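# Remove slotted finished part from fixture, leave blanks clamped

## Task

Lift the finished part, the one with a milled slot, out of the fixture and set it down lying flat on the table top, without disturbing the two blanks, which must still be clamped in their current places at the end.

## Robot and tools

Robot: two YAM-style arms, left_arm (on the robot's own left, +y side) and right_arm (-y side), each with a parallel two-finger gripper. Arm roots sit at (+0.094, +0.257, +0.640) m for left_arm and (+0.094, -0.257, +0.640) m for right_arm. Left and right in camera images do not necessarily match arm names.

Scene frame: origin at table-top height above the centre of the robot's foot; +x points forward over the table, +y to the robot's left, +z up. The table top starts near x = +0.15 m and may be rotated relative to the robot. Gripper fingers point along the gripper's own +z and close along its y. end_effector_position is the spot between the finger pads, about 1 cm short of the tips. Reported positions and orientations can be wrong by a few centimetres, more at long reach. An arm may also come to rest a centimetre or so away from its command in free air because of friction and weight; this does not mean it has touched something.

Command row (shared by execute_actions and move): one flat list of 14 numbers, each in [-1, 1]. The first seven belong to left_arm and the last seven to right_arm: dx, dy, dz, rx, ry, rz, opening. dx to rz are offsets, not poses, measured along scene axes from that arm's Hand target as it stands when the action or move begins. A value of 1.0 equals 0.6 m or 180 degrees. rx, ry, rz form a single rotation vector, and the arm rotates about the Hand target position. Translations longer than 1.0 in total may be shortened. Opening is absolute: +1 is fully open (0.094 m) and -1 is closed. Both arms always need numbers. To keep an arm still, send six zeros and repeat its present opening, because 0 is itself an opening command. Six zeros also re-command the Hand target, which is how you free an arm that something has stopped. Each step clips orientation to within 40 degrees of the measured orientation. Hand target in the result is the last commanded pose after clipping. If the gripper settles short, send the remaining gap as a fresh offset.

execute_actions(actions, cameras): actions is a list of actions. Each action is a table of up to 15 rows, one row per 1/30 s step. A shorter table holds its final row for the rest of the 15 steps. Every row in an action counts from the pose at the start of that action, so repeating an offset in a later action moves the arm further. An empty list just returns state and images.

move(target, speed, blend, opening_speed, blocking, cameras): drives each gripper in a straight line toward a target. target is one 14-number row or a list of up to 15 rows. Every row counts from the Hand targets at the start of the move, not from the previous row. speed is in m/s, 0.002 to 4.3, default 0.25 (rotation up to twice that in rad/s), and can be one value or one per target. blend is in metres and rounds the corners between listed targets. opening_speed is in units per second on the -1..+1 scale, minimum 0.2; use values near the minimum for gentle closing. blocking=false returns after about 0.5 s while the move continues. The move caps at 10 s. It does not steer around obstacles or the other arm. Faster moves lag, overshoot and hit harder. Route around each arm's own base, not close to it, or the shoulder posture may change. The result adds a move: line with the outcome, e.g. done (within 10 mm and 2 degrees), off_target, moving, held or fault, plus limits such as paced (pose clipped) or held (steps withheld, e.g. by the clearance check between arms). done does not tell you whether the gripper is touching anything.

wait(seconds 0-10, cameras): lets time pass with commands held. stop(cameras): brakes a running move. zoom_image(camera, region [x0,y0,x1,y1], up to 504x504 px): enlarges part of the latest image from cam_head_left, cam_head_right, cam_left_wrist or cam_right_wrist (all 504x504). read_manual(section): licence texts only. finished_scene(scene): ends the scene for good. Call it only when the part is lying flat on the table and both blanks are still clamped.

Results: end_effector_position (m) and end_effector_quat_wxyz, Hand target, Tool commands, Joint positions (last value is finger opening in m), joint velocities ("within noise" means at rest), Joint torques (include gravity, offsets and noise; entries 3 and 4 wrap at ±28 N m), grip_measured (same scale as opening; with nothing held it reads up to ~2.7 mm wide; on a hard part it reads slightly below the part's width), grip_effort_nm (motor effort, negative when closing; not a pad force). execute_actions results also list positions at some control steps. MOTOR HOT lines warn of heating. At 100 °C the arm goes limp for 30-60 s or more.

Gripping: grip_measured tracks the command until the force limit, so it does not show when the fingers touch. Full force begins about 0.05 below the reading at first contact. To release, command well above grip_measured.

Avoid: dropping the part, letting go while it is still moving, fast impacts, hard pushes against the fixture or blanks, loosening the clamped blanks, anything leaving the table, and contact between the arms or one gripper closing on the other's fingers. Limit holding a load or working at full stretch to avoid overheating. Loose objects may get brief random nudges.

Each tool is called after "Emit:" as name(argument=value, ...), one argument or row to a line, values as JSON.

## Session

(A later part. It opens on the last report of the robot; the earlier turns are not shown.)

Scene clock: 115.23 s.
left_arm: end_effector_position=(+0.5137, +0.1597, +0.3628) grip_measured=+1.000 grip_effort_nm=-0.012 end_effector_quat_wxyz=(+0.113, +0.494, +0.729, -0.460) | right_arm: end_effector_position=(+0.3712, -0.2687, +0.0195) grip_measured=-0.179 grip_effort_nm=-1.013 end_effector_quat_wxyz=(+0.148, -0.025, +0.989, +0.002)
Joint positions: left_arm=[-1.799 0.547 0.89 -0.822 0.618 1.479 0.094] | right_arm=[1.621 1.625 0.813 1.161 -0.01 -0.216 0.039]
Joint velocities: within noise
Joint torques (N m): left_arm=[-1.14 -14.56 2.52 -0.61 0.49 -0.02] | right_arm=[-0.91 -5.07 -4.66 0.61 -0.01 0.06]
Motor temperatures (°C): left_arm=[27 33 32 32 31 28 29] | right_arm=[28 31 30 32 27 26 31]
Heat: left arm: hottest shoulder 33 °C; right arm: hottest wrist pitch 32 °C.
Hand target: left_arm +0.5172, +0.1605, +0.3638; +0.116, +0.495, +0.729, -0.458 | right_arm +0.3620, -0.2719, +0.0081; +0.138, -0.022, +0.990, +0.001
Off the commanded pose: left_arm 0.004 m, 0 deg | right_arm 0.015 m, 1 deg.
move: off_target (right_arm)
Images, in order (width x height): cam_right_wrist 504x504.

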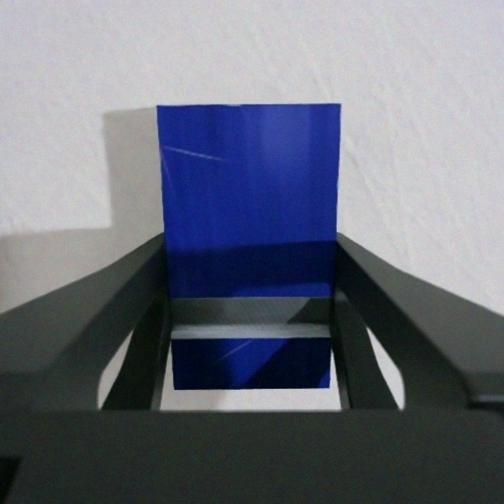

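Emit:
move(
  target=[
    [0,0,0,0,0,0,1,0,0,0.013,0,0,0,-0.45],
    [0,0,0,0,0,0,1,0,0,0.013,0,0,0,0.4],
    [0,0,0,0,0,0,1,0,0,0.2,0,0,0,0.4],
  ],
  speed=[0.1,0.1,0.25],
  opening_speed=1.5,
)

Scene clock: 119.03 s.
left_arm: end_effector_position=(+0.5137, +0.1597, +0.3628) grip_measured=+1.000 grip_effort_nm=-0.007 end_effector_quat_wxyz=(+0.113, +0.494, +0.729, -0.460) | right_arm: end_effector_position=(+0.3725, -0.2753, +0.1162) grip_measured=+0.398 grip_effort_nm=0.120 end_effector_quat_wxyz=(+0.147, -0.024, +0.989, -0.002)
Joint positions: left_arm=[-1.799 0.547 0.89 -0.822 0.618 1.479 0.094] | right_arm=[1.621 1.41 0.545 1.213 -0.001 -0.216 0.066]
Joint velocities: within noise
Joint torques (N m): left_arm=[-1.08 -14.51 2.52 -0.61 0.49 -0.02] | right_arm=[-0.15 -8.35 -10.28 1.61 0.17 -0.02]
Motor temperatures (°C): left_arm=[27 33 32 32 31 28 29] | right_arm=[28 31 31 32 27 26 31]
Heat: left arm: hottest shoulder 33 °C; right arm: hottest wrist pitch 32 °C.
Hand target: left_arm +0.5172, +0.1605, +0.3638; +0.116, +0.495, +0.729, -0.458 | right_arm +0.3620, -0.2718, +0.1281; +0.138, -0.022, +0.990, +0.001
Off the commanded pose: left_arm 0.004 m, 0 deg | right_arm 0.016 m, 1 deg.
move: off_target (right_arm); target 2's new opening was sent with right_arm's hand 0.011 m and 1 deg from that target

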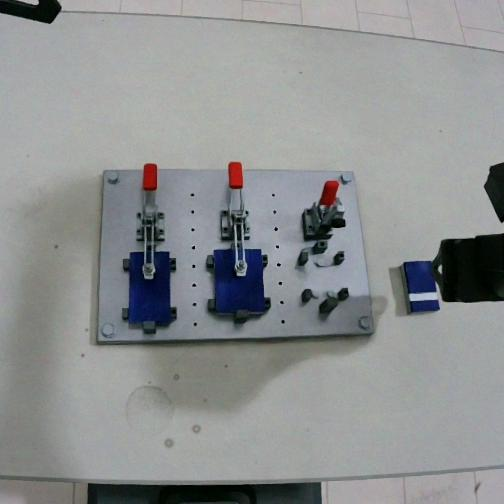

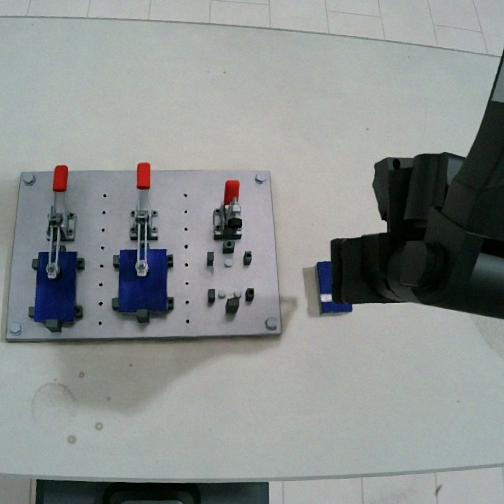

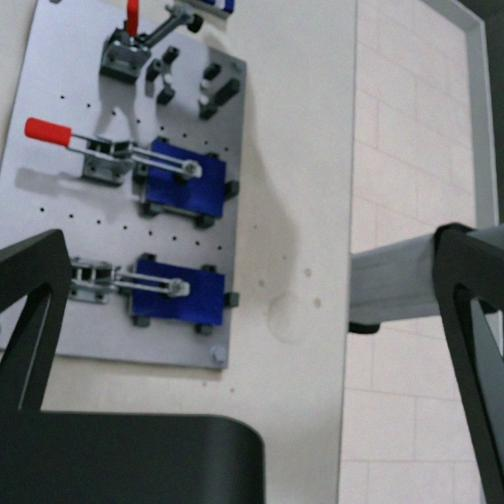

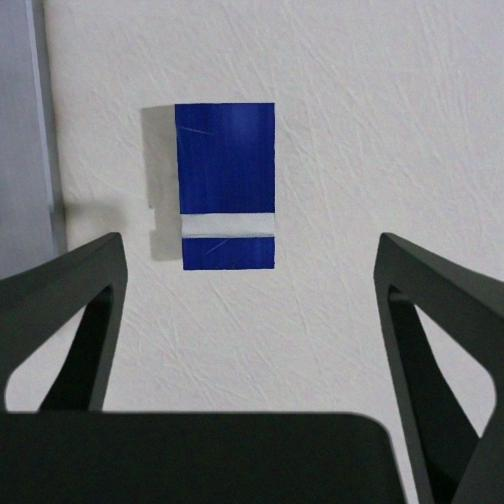

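Emit:
finished_scene(
  scene=2,
)

The scene is finished: the task was done.


## Next scene

The same job, from a new start.

Emit:
execute_actions(
  actions=[],
)

Scene clock: 0.00 s.
left_arm: end_effector_position=(+0.3674, -0.0491, +0.1401) grip_measured=+1.000 grip_effort_nm=n/a end_effector_quat_wxyz=(+0.069, +0.397, +0.897, -0.179) | right_arm: end_effector_position=(+0.2448, -0.1560, +0.3201) grip_measured=+1.000 grip_effort_nm=n/a end_effector_quat_wxyz=(-0.033, -0.049, +0.998, -0.020)
Joint positions: left_arm=[-2.281 1.525 0.795 0.705 -0.333 0.989 0.094] | right_arm=[2.329 1.333 0.081 1.252 0.811 -0.254 0.094]
Joint velocities: within noise
Joint torques (N m): no reading
Motor temperatures (°C): left_arm=[27 30 31 32 31 28 29] | right_arm=[28 29 27 31 27 26 30]
Heat: left arm: hottest wrist pitch 32 °C; right arm: hottest wrist pitch 31 °C.
Hand target: left_arm +0.3606, -0.0483, +0.1440; +0.065, +0.400, +0.896, -0.183 | right_arm +0.2392, -0.1594, +0.3242; -0.039, -0.055, +0.998, -0.019
Tool commands: left_gripper/opening=+1.0 right_gripper/opening=+1.0

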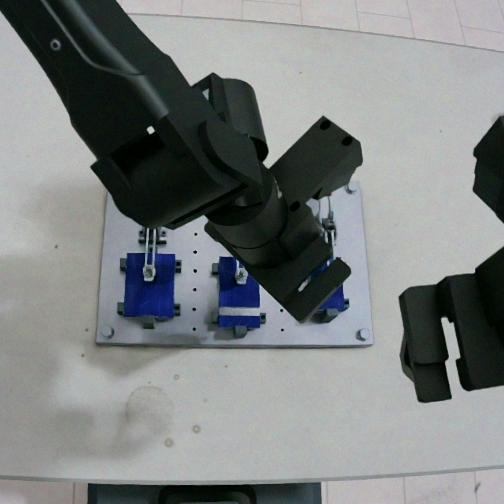

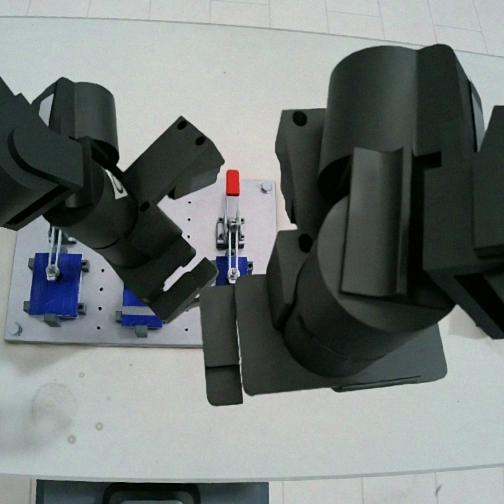

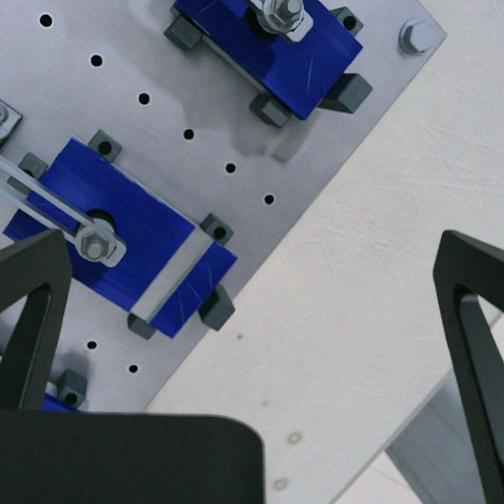

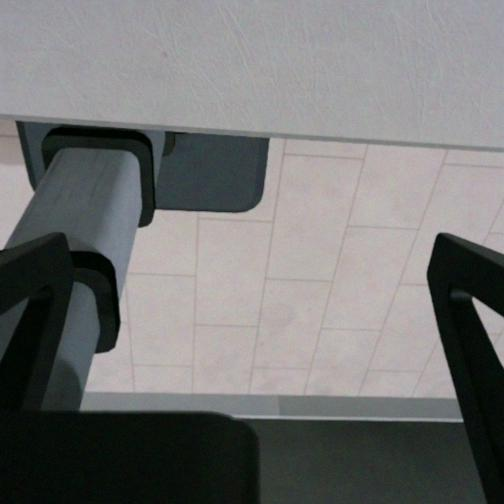

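Emit:
move(
  target=[0.2457,0.0672,-0.06,0.1838,0.1874,0.2303,0.0,0.2,-0.184,-0.207,0,0,0,1],
  speed=0.35,
)

Scene clock: 15.67 s.
left_arm: end_effector_position=(+0.5101, -0.0016, +0.1056) grip_measured=+0.003 grip_effort_nm=-0.159 end_effector_quat_wxyz=(-0.238, +0.001, +0.971, +0.004) | right_arm: end_effector_position=(+0.3626, -0.2672, +0.2024) grip_measured=+1.000 grip_effort_nm=0.027 end_effector_quat_wxyz=(-0.033, -0.056, +0.998, -0.017)
Joint positions: left_arm=[-2.324 1.451 1.443 -0.576 -0.751 -0.248 0.047] | right_arm=[1.731 0.903 0.419 0.486 0.208 -0.268 0.094]
Joint velocities: within noise
Joint torques (N m): left_arm=[-11.58 -11.11 -0.81 -0.94 0.14 -0.27] | right_arm=[-1.2 -7.47 -4.26 0.14 -0.01 0.01]
Motor temperatures (°C): left_arm=[28 30 32 32 31 28 29] | right_arm=[28 30 28 31 27 26 30]
Heat: left arm: hottest elbow 32 °C; right arm: hottest wrist pitch 31 °C.
Hand target: left_arm +0.5080, -0.0080, +0.1080; -0.243, +0.000, +0.970, +0.000 | right_arm +0.3592, -0.2698, +0.2000; -0.039, -0.055, +0.998, -0.019
Off the commanded pose: left_arm 0.007 m, 1 deg | right_arm 0.005 m, 1 deg.
move: done

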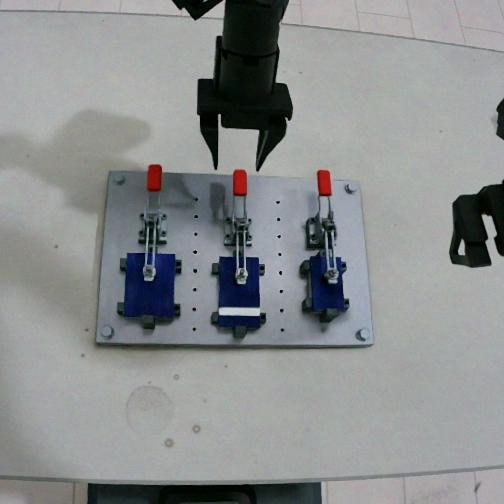

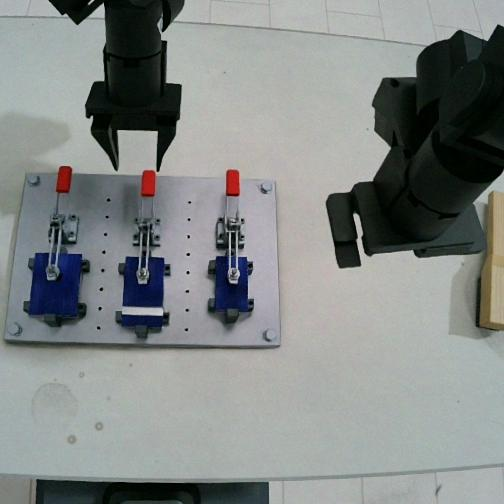

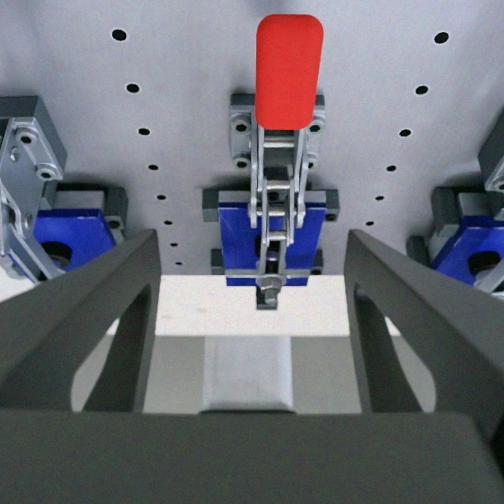

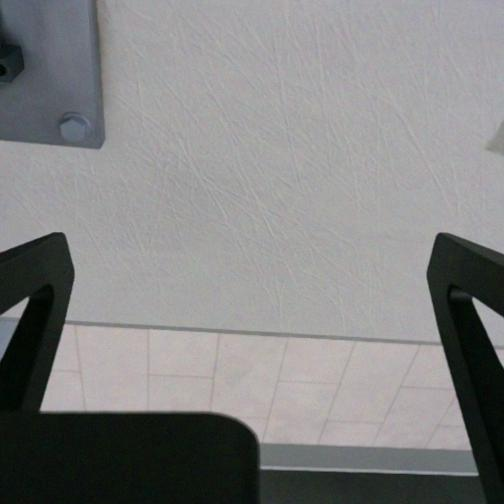

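Emit:
move(
  target=[-0.005,-0.013,-0.122,0,0,0,0.0,0,0,0,0,0,0,1],
  speed=0.25,
  cameras=["cam_left_wrist"],
)

Scene clock: 20.73 s.
left_arm: end_effector_position=(+0.5036, -0.0196, +0.0386) grip_measured=+0.003 grip_effort_nm=-0.154 end_effector_quat_wxyz=(-0.244, -0.004, +0.970, -0.001) | right_arm: end_effector_position=(+0.3626, -0.2672, +0.2024) grip_measured=+1.000 grip_effort_nm=0.012 end_effector_quat_wxyz=(-0.033, -0.056, +0.998, -0.017)
Joint positions: left_arm=[-2.259 1.61 1.612 -0.568 -0.681 -0.216 0.047] | right_arm=[1.731 0.903 0.419 0.486 0.208 -0.268 0.094]
Joint velocities: within noise
Joint torques (N m): left_arm=[-11.05 -12.28 -0.83 -0.4 0.14 0.03] | right_arm=[-1.2 -7.47 -4.26 0.13 0 0.02]
Motor temperatures (°C): left_arm=[28 30 32 32 31 28 29] | right_arm=[28 30 28 31 27 26 30]
Heat: left arm: hottest elbow 32 °C; right arm: hottest wrist pitch 31 °C.
Hand target: left_arm +0.5048, -0.0157, +0.0348; -0.243, +0.000, +0.970, +0.000 | right_arm +0.3592, -0.2698, +0.2000; -0.039, -0.055, +0.998, -0.019
Off the commanded pose: left_arm 0.006 m, 0 deg | right_arm 0.005 m, 1 deg.
move: done
Images, in order (width x height): cam_left_wrist 504x504.

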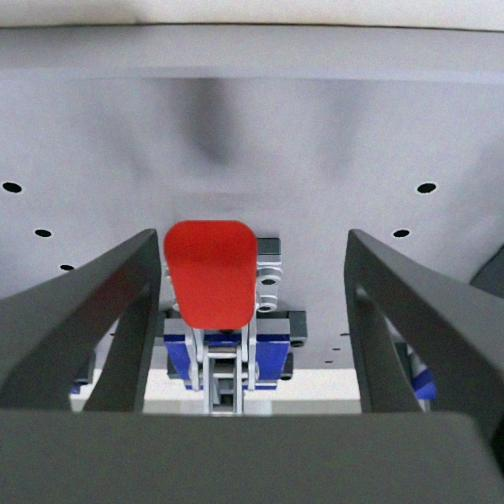

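Emit:
move(
  target=[
    [0,0.015,0,0,0,0,0.0,0,0,0,0,0,0,1],
    [0,0.015,0,0,0,0,-0.66,0,0,0,0,0,0,1],
    [-0.0055,0.015,0.0245,0,-0.0833,0,-0.66,0,0,0,0,0,0,1],
    [-0.0132,0.015,0.0393,0,-0.1667,0,-0.66,0,0,0,0,0,0,1],
    [-0.0227,0.015,0.0503,0,-0.2389,0,-0.66,0,0,0,0,0,0,1],
  ],
  speed=[0.1,0.1,0.12,0.12,0.12],
  opening_speed=1.2,
  blend=[0,0,0.003,0.003,0],
  cameras=["cam_left_wrist","cam_head_right"],
)

Scene clock: 31.23 s.
left_arm: end_effector_position=(+0.4938, -0.0121, +0.0575) grip_measured=-0.659 grip_effort_nm=-1.038 end_effector_quat_wxyz=(+0.124, -0.002, +0.992, -0.002) | right_arm: end_effector_position=(+0.3626, -0.2672, +0.2024) grip_measured=+1.000 grip_effort_nm=0.017 end_effector_quat_wxyz=(-0.033, -0.056, +0.998, -0.017)
Joint positions: left_arm=[-2.249 1.634 1.096 0.909 -0.601 0.378 0.016] | right_arm=[1.731 0.903 0.419 0.486 0.208 -0.268 0.094]
Joint velocities: within noise
Joint torques (N m): left_arm=[-10.93 -10.4 -6.84 1.99 0.12 0.03] | right_arm=[-1.2 -7.47 -4.25 0.14 0 0.01]
Motor temperatures (°C): left_arm=[28 31 32 32 31 28 29] | right_arm=[28 30 28 31 27 26 30]
Heat: left arm: hottest elbow 32 °C; right arm: hottest wrist pitch 31 °C.
Hand target: left_arm +0.4914, -0.0068, +0.0650; +0.130, +0.000, +0.992, +0.000 | right_arm +0.3592, -0.2698, +0.2000; -0.039, -0.055, +0.998, -0.019
Off the commanded pose: left_arm 0.010 m, 1 deg | right_arm 0.005 m, 1 deg.
move: done; target 2's new opening was sent with left_arm's hand 0.013 m and 1 deg from that target
Images, in order (width x height): cam_head_right 504x504, cam_left_wrist 504x504.

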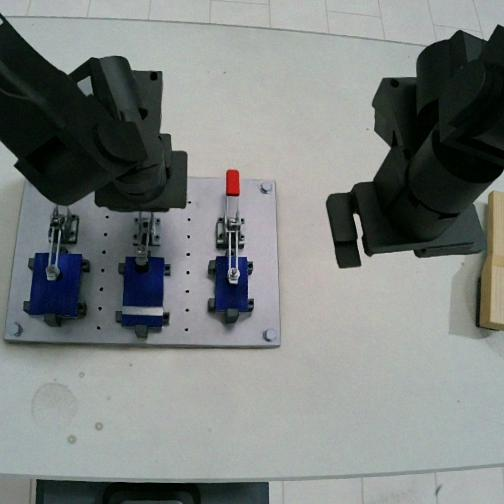

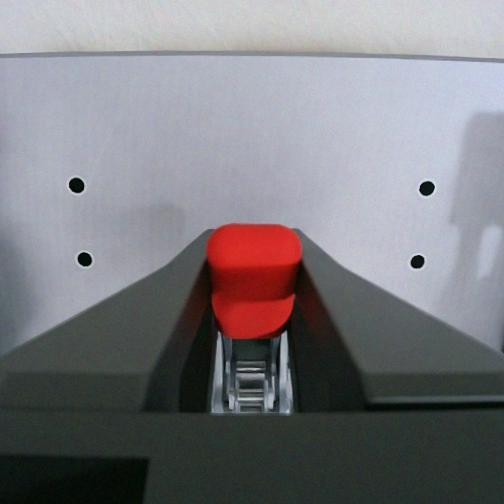

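Emit:
move(
  target=[
    [0.003,0,-0.007,0,0,0,-0.66,0,0,0,0,0,0,1],
    [0.003,0,-0.007,0,0,0,-0.1,0,0,0,0,0,0,1],
    [0.003,-0.006,-0.007,0,0.2056,0,-0.1,0,0,0,0,0,0,1],
  ],
  speed=0.3,
  cameras=["cam_left_wrist","cam_head_right"],
)

Scene clock: 37.23 s.
left_arm: end_effector_position=(+0.4953, +0.0005, +0.0571) grip_measured=-0.103 grip_effort_nm=0.149 end_effector_quat_wxyz=(-0.187, +0.001, +0.982, +0.008) | right_arm: end_effector_position=(+0.3626, -0.2672, +0.2024) grip_measured=+1.000 grip_effort_nm=0.017 end_effector_quat_wxyz=(-0.033, -0.056, +0.998, -0.017)
Joint positions: left_arm=[-2.259 1.515 1.411 -0.316 -0.72 -0.117 0.042] | right_arm=[1.731 0.903 0.419 0.486 0.208 -0.268 0.094]
Joint velocities: within noise
Joint torques (N m): left_arm=[-12.1 -10.99 -1.36 -0.75 0.11 -0.21] | right_arm=[-1.2 -7.47 -4.26 0.13 0 0.01]
Motor temperatures (°C): left_arm=[28 30 32 32 31 28 29] | right_arm=[28 30 28 31 27 26 30]
Heat: left arm: hottest elbow 32 °C; right arm: hottest wrist pitch 31 °C.
Hand target: left_arm +0.4931, -0.0104, +0.0608; -0.192, +0.000, +0.981, +0.000 | right_arm +0.3592, -0.2698, +0.2000; -0.039, -0.055, +0.998, -0.019
Off the commanded pose: left_arm 0.012 m, 1 deg | right_arm 0.005 m, 1 deg.
move: off_target (left_arm)
Images, in order (width x height): cam_head_right 504x504, cam_left_wrist 504x504.

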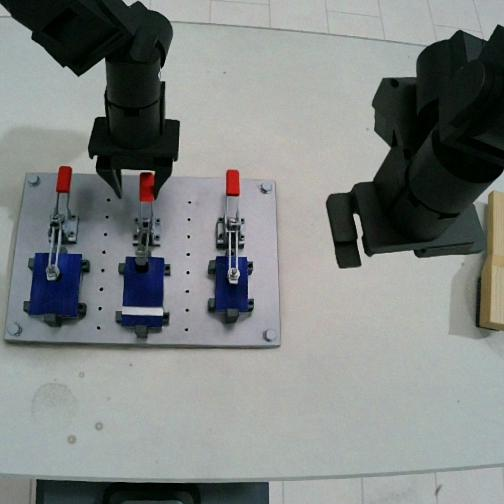

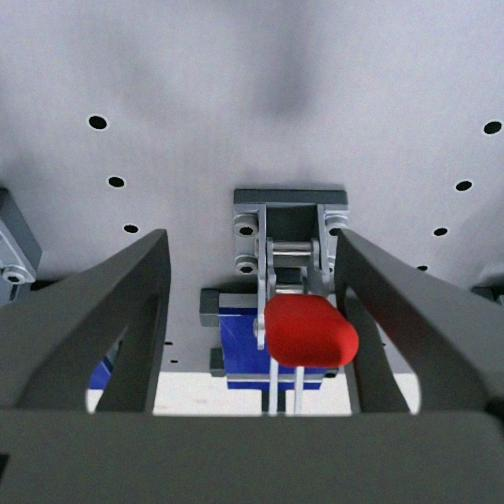

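Emit:
move(
  target=[
    [0.001,-0.01,0.0083,0,0,0,-0.1,0,0,0,0,0,0,1],
    [0.001,-0.01,0.0083,0,0,0,-0.66,0,0,0,0,0,0,1],
    [-0.0152,-0.01,0.0145,0,-0.1056,0,-0.66,0,0,0,0,0,0,1],
    [-0.0385,-0.01,0.0203,0,-0.2111,0,-0.66,0,0,0,0,0,0,1],
  ],
  speed=[0.15,0.1,0.12,0.12],
  opening_speed=1.2,
  blend=[0,0,0.003,0],
  cameras=["cam_left_wrist","cam_head_left"],
)

Scene clock: 49.70 s.
left_arm: end_effector_position=(+0.4771, -0.0122, +0.0722) grip_measured=-0.658 grip_effort_nm=-0.838 end_effector_quat_wxyz=(+0.137, -0.007, +0.991, +0.007) | right_arm: end_effector_position=(+0.3626, -0.2672, +0.2024) grip_measured=+1.000 grip_effort_nm=0.022 end_effector_quat_wxyz=(-0.033, -0.056, +0.998, -0.017)
Joint positions: left_arm=[-2.265 1.652 1.042 1.023 -0.625 0.398 0.016] | right_arm=[1.731 0.903 0.419 0.486 0.208 -0.268 0.094]
Joint velocities: within noise
Joint torques (N m): left_arm=[-10.99 -7.88 -5.27 1.43 0.7 0.02] | right_arm=[-1.2 -7.47 -4.26 0.14 0 0.01]
Motor temperatures (°C): left_arm=[28 31 32 32 31 28 29] | right_arm=[28 31 28 31 27 26 30]
Heat: left arm: hottest elbow 32 °C; right arm: hottest shoulder 31 °C.
Hand target: left_arm +0.4699, -0.0163, +0.0729; +0.138, +0.000, +0.990, +0.000 | right_arm +0.3592, -0.2698, +0.2000; -0.039, -0.055, +0.998, -0.019
Off the commanded pose: left_arm 0.008 m, 1 deg | right_arm 0.005 m, 1 deg.
move: done; target 2's new opening was sent with left_arm's hand 0.013 m and 1 deg from that target
Images, in order (width x height): cam_head_left 504x504, cam_left_wrist 504x504.

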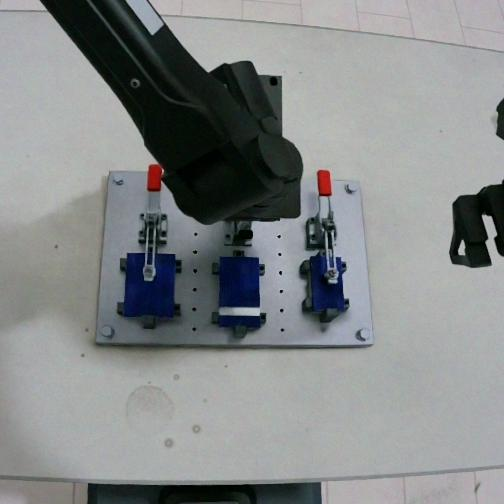

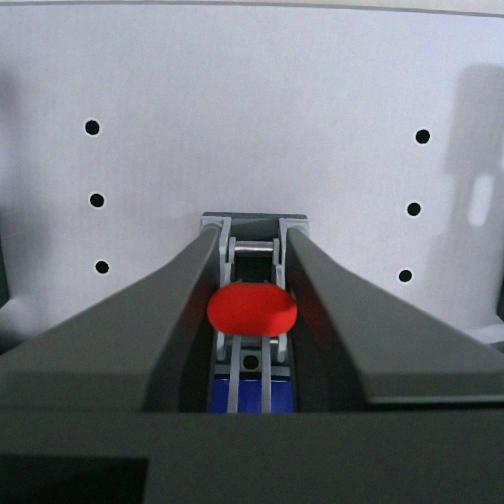

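Emit:
move(
  target=[
    [0.003,0.003,0,0,0,0,-0.1,0,0,0,0,0,0,1],
    [0.03,0.003,0.13,0,0,0,0.45,0,0,0,0,0,0,1],
    [-0.05,0.006,0.162,0,0,0,0.45,0,0,0,0,0,0,1],
    [-0.1732,0.0072,0.0535,0,0,0,0.45,0,0,0,0,0,0,1],
  ],
  speed=[0.2,0.3,0.35,0.3],
  blend=[0,0.02,0.03,0],
  cameras=["cam_left_wrist","cam_head_right"],
)

Scene clock: 54.97 s.
left_arm: end_effector_position=(+0.3593, -0.0175, +0.1073) grip_measured=+0.447 grip_effort_nm=0.139 end_effector_quat_wxyz=(+0.130, +0.013, +0.991, -0.005) | right_arm: end_effector_position=(+0.3626, -0.2672, +0.2024) grip_measured=+1.000 grip_effort_nm=0.022 end_effector_quat_wxyz=(-0.033, -0.056, +0.998, -0.017)
Joint positions: left_arm=[-2.275 1.814 0.856 1.344 -0.612 0.423 0.068] | right_arm=[1.731 0.903 0.419 0.486 0.208 -0.268 0.094]
Joint velocities: within noise
Joint torques (N m): left_arm=[-10.4 -6.48 -5.87 1.31 0.21 -0.19] | right_arm=[-1.2 -7.47 -4.27 0.14 0 0.01]
Motor temperatures (°C): left_arm=[28 31 32 32 31 28 29] | right_arm=[28 31 28 31 27 26 30]
Heat: left arm: hottest elbow 32 °C; right arm: hottest shoulder 31 °C.
Hand target: left_arm +0.3662, -0.0121, +0.1052; +0.139, +0.000, +0.990, +0.000 | right_arm +0.3592, -0.2698, +0.2000; -0.039, -0.055, +0.998, -0.019
Off the commanded pose: left_arm 0.009 m, 2 deg | right_arm 0.005 m, 1 deg.
move: done; blend cut to 0 m at target 2, 0.026 m at target 3; target 2's new opening was sent with left_arm's hand 0.011 m and 1 deg from that target
Images, in order (width x height): cam_head_right 504x504, cam_left_wrist 504x504.

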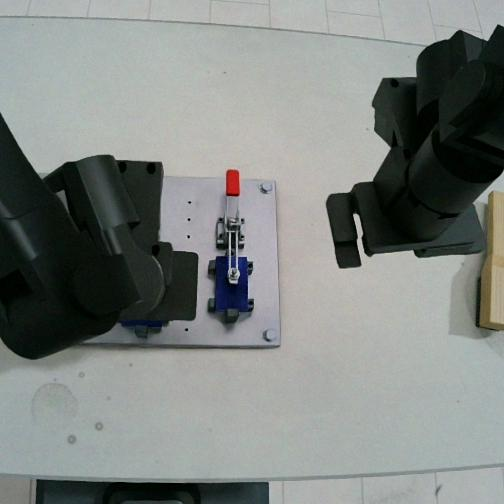

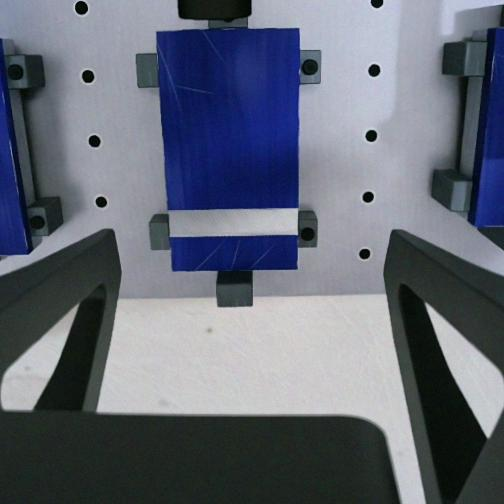

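Emit:
move(
  target=[0.002,0.0035,-0.082,0,0,0,0.45,0,0,0,0,0,0,1],
  speed=0.25,
  cameras=["cam_left_wrist"],
)

Scene clock: 62.23 s.
left_arm: end_effector_position=(+0.3723, -0.0130, +0.0613) grip_measured=+0.447 grip_effort_nm=0.149 end_effector_quat_wxyz=(+0.144, +0.002, +0.990, -0.001) | right_arm: end_effector_position=(+0.3626, -0.2672, +0.2024) grip_measured=+1.000 grip_effort_nm=0.022 end_effector_quat_wxyz=(-0.033, -0.056, +0.998, -0.017)
Joint positions: left_arm=[-2.213 1.854 0.969 1.29 -0.553 0.392 0.068] | right_arm=[1.731 0.903 0.419 0.486 0.208 -0.268 0.094]
Joint velocities: within noise
Joint torques (N m): left_arm=[-10.05 -5.83 -5.65 0.36 0.2 -0.19] | right_arm=[-1.2 -7.47 -4.26 0.14 0 0.01]
Motor temperatures (°C): left_arm=[28 30 32 32 31 28 29] | right_arm=[28 31 28 31 27 26 30]
Heat: left arm: hottest elbow 32 °C; right arm: hottest shoulder 31 °C.
Hand target: left_arm +0.3673, -0.0100, +0.0559; +0.138, +0.000, +0.990, +0.000 | right_arm +0.3592, -0.2698, +0.2000; -0.039, -0.055, +0.998, -0.019
Off the commanded pose: left_arm 0.008 m, 1 deg | right_arm 0.005 m, 1 deg.
move: done
Images, in order (width x height): cam_left_wrist 504x504.

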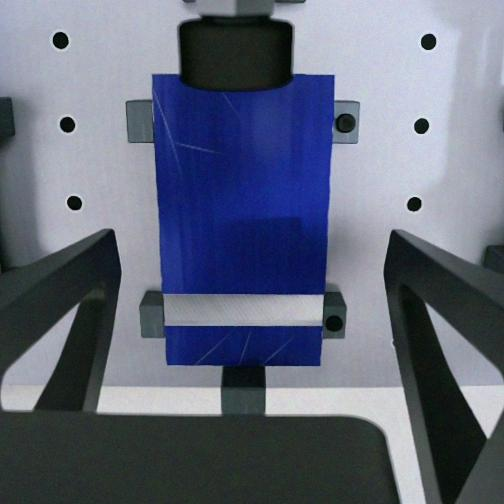

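Emit:
move(
  target=[
    [-0.0033,0.004,-0.0633,0,0,0,0.45,0,0,0,0,0,0,1],
    [-0.0033,0.004,-0.0633,0,0,0,-0.12,0,0,0,0,0,0,1],
    [-0.0033,0.004,-0.008,0,0,0,-0.12,0,0,0,0,0,0,1],
  ],
  speed=[0.15,0.1,0.08],
  opening_speed=1.0,
  cameras=["cam_left_wrist"],
)

Scene clock: 68.00 s.
left_arm: end_effector_position=(+0.3719, -0.0036, +0.0358) grip_measured=+0.043 grip_effort_nm=-1.048 end_effector_quat_wxyz=(+0.142, -0.003, +0.990, +0.009) | right_arm: end_effector_position=(+0.3626, -0.2672, +0.2024) grip_measured=+1.000 grip_effort_nm=0.012 end_effector_quat_wxyz=(-0.033, -0.056, +0.998, -0.017)
Joint positions: left_arm=[-2.175 1.88 1.023 1.259 -0.539 0.372 0.049] | right_arm=[1.731 0.903 0.419 0.486 0.208 -0.268 0.094]
Joint velocities: within noise
Joint torques (N m): left_arm=[-12.34 -7.47 -9.91 1.52 0.06 -0.05] | right_arm=[-1.2 -7.47 -4.26 0.14 0 0.01]
Motor temperatures (°C): left_arm=[28 30 33 32 31 28 29] | right_arm=[28 31 28 31 27 26 30]
Heat: left arm: hottest elbow 33 °C; right arm: hottest shoulder 31 °C.
Hand target: left_arm +0.3652, -0.0074, +0.0510; +0.138, +0.000, +0.990, +0.000 | right_arm +0.3592, -0.2698, +0.2000; -0.039, -0.055, +0.998, -0.019
Off the commanded pose: left_arm 0.017 m, 1 deg | right_arm 0.005 m, 1 deg.
move: off_target (left_arm)
Images, in order (width x height): cam_left_wrist 504x504.

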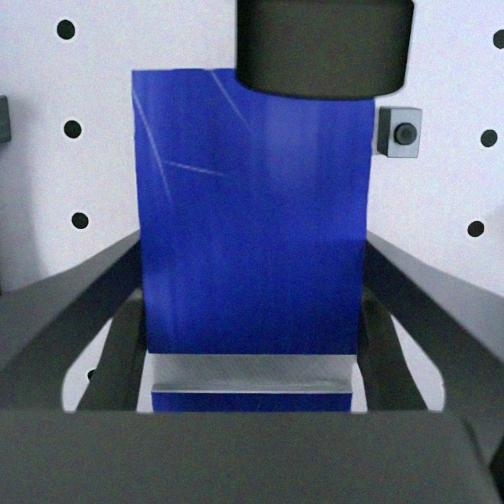

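Emit:
move(
  target=[
    [0,0,0.045,0,0,0,-0.12,0,0,0,0,0,0,1],
    [-0.06,0,0.14,0,0,0,-0.12,0,0,0,0,0,0,1],
    [-0.009,0.409,0.14,0,0,0,-0.12,0,0,0,0,0,0,1],
    [-0.009,0.409,-0.035,0,0,0,-0.12,0,0,0,0,0,0,1],
    [-0.009,0.409,-0.073,0,0,0,-0.12,0,0,0,0,0,0,1],
  ],
  speed=[0.12,0.25,0.35,0.25,0.05],
  blend=[0.01,0.03,0.03,0,0],
  cameras=["cam_left_wrist","cam_head_left"],
)

Scene clock: 73.97 s.
left_arm: end_effector_position=(+0.3675, +0.2328, +0.0110) grip_measured=+0.043 grip_effort_nm=-1.043 end_effector_quat_wxyz=(+0.147, +0.004, +0.989, -0.002) | right_arm: end_effector_position=(+0.3626, -0.2672, +0.2024) grip_measured=+1.000 grip_effort_nm=0.017 end_effector_quat_wxyz=(-0.033, -0.056, +0.998, -0.017)
Joint positions: left_arm=[-1.697 1.67 0.841 1.178 -0.069 0.202 0.049] | right_arm=[1.731 0.903 0.419 0.486 0.208 -0.268 0.094]
Joint velocities: within noise
Joint torques (N m): left_arm=[-1.49 -8.59 -6.79 0.64 0.18 -0.22] | right_arm=[-1.14 -7.53 -4.26 0.14 0 0.01]
Motor temperatures (°C): left_arm=[29 30 33 32 31 28 30] | right_arm=[28 31 28 31 27 26 30]
Heat: left arm: hottest elbow 33 °C; right arm: hottest shoulder 31 °C.
Hand target: left_arm +0.3601, +0.2377, +0.0072; +0.139, +0.000, +0.990, +0.000 | right_arm +0.3592, -0.2698, +0.2000; -0.039, -0.055, +0.998, -0.019
Off the commanded pose: left_arm 0.010 m, 1 deg | right_arm 0.005 m, 1 deg.
move: done
Images, in order (width x height): cam_head_left 504x504, cam_left_wrist 504x504.

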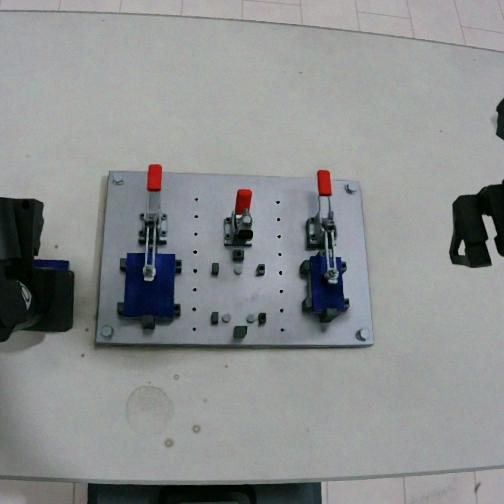

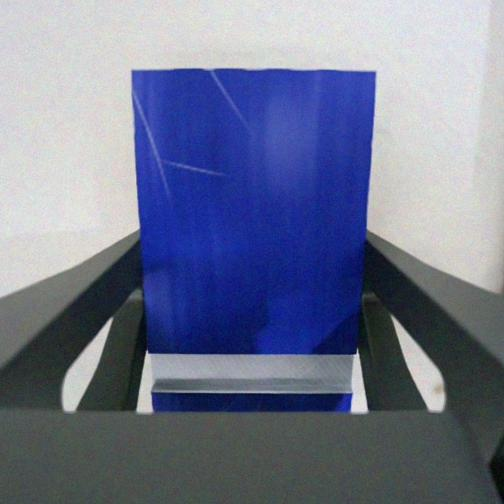

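Emit:
move(
  target=[0,0,-0.01,0,0,0,-0.12,0,0,0,0,0,0,1],
  speed=0.04,
  cameras=["cam_left_wrist"],
)

Scene clock: 75.37 s.
left_arm: end_effector_position=(+0.3675, +0.2328, +0.0109) grip_measured=+0.043 grip_effort_nm=-1.043 end_effector_quat_wxyz=(+0.147, +0.004, +0.989, -0.002) | right_arm: end_effector_position=(+0.3626, -0.2672, +0.2024) grip_measured=+1.000 grip_effort_nm=0.017 end_effector_quat_wxyz=(-0.033, -0.056, +0.998, -0.017)
Joint positions: left_arm=[-1.697 1.671 0.842 1.178 -0.069 0.202 0.049] | right_arm=[1.731 0.903 0.419 0.486 0.208 -0.268 0.094]
Joint velocities: within noise
Joint torques (N m): left_arm=[-1.38 -7.65 -5.38 0.38 0.23 -0.23] | right_arm=[-1.2 -7.47 -4.26 0.13 0 0]
Motor temperatures (°C): left_arm=[28 30 33 32 31 28 30] | right_arm=[28 31 28 31 27 26 30]
Heat: left arm: hottest elbow 33 °C; right arm: hottest shoulder 31 °C.
Hand target: left_arm +0.3599, +0.2377, +0.0013; +0.138, +0.000, +0.990, +0.000 | right_arm +0.3592, -0.2698, +0.2000; -0.039, -0.055, +0.998, -0.019
Off the commanded pose: left_arm 0.013 m, 1 deg | right_arm 0.005 m, 1 deg.
move: off_target (left_arm)
Images, in order (width x height): cam_left_wrist 504x504.

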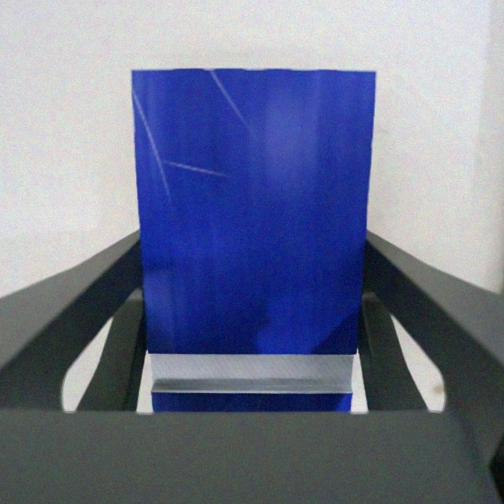

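Emit:
move(
  target=[
    [0,0,0.01,0,0,0,-0.12,0,0,0,0,0,0,1],
    [0,0,0.01,0,0,0,0.5,0,0,0,0,0,0,1],
    [0,0,0.16,0,0,0,0.5,0,0,0,0,0,0,1],
  ],
  speed=[0.1,0.1,0.25],
  opening_speed=1.5,
  cameras=["cam_left_wrist","cam_head_left","cam_head_right"],
)

Scene clock: 78.93 s.
left_arm: end_effector_position=(+0.3688, +0.2442, +0.0827) grip_measured=+0.497 grip_effort_nm=0.144 end_effector_quat_wxyz=(+0.145, +0.003, +0.989, +0.007) | right_arm: end_effector_position=(+0.3626, -0.2672, +0.2024) grip_measured=+1.000 grip_effort_nm=0.012 end_effector_quat_wxyz=(-0.033, -0.056, +0.998, -0.017)
Joint positions: left_arm=[-1.7 1.517 0.637 1.229 -0.089 0.202 0.07] | right_arm=[1.731 0.903 0.419 0.486 0.208 -0.268 0.094]
Joint velocities: within noise
Joint torques (N m): left_arm=[-3.31 -10.75 -11.62 1.58 -0.01 -0.12] | right_arm=[-1.2 -7.47 -4.26 0.13 0 0.01]
Motor temperatures (°C): left_arm=[28 30 33 32 31 28 30] | right_arm=[28 31 28 31 27 26 30]
Heat: left arm: hottest elbow 33 °C; right arm: hottest shoulder 31 °C.
Hand target: left_arm +0.3599, +0.2379, +0.0972; +0.138, +0.000, +0.990, +0.000 | right_arm +0.3592, -0.2698, +0.2000; -0.039, -0.055, +0.998, -0.019
Off the commanded pose: left_arm 0.018 m, 1 deg | right_arm 0.005 m, 1 deg.
move: off_target (left_arm)
Images, in order (width x height): cam_head_left 504x504, cam_head_right 504x504, cam_left_wrist 504x504.

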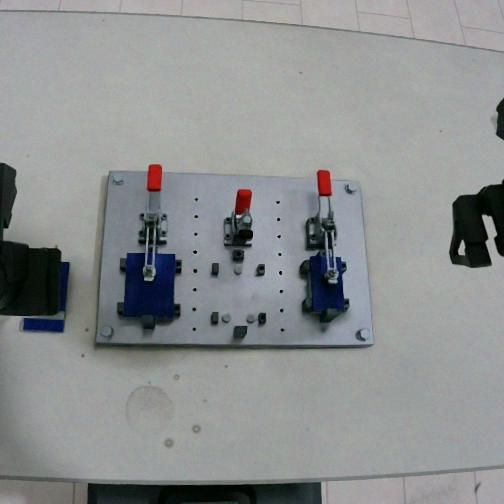

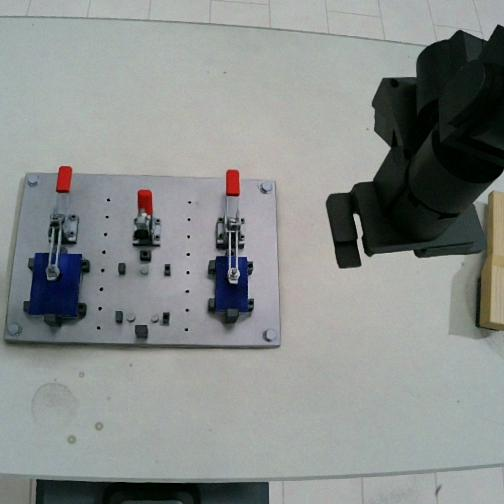

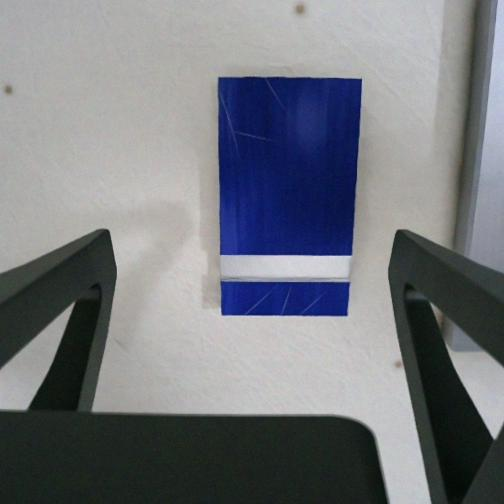

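Emit:
finished_scene(
  scene=3,
)

The scene is finished: the task was done.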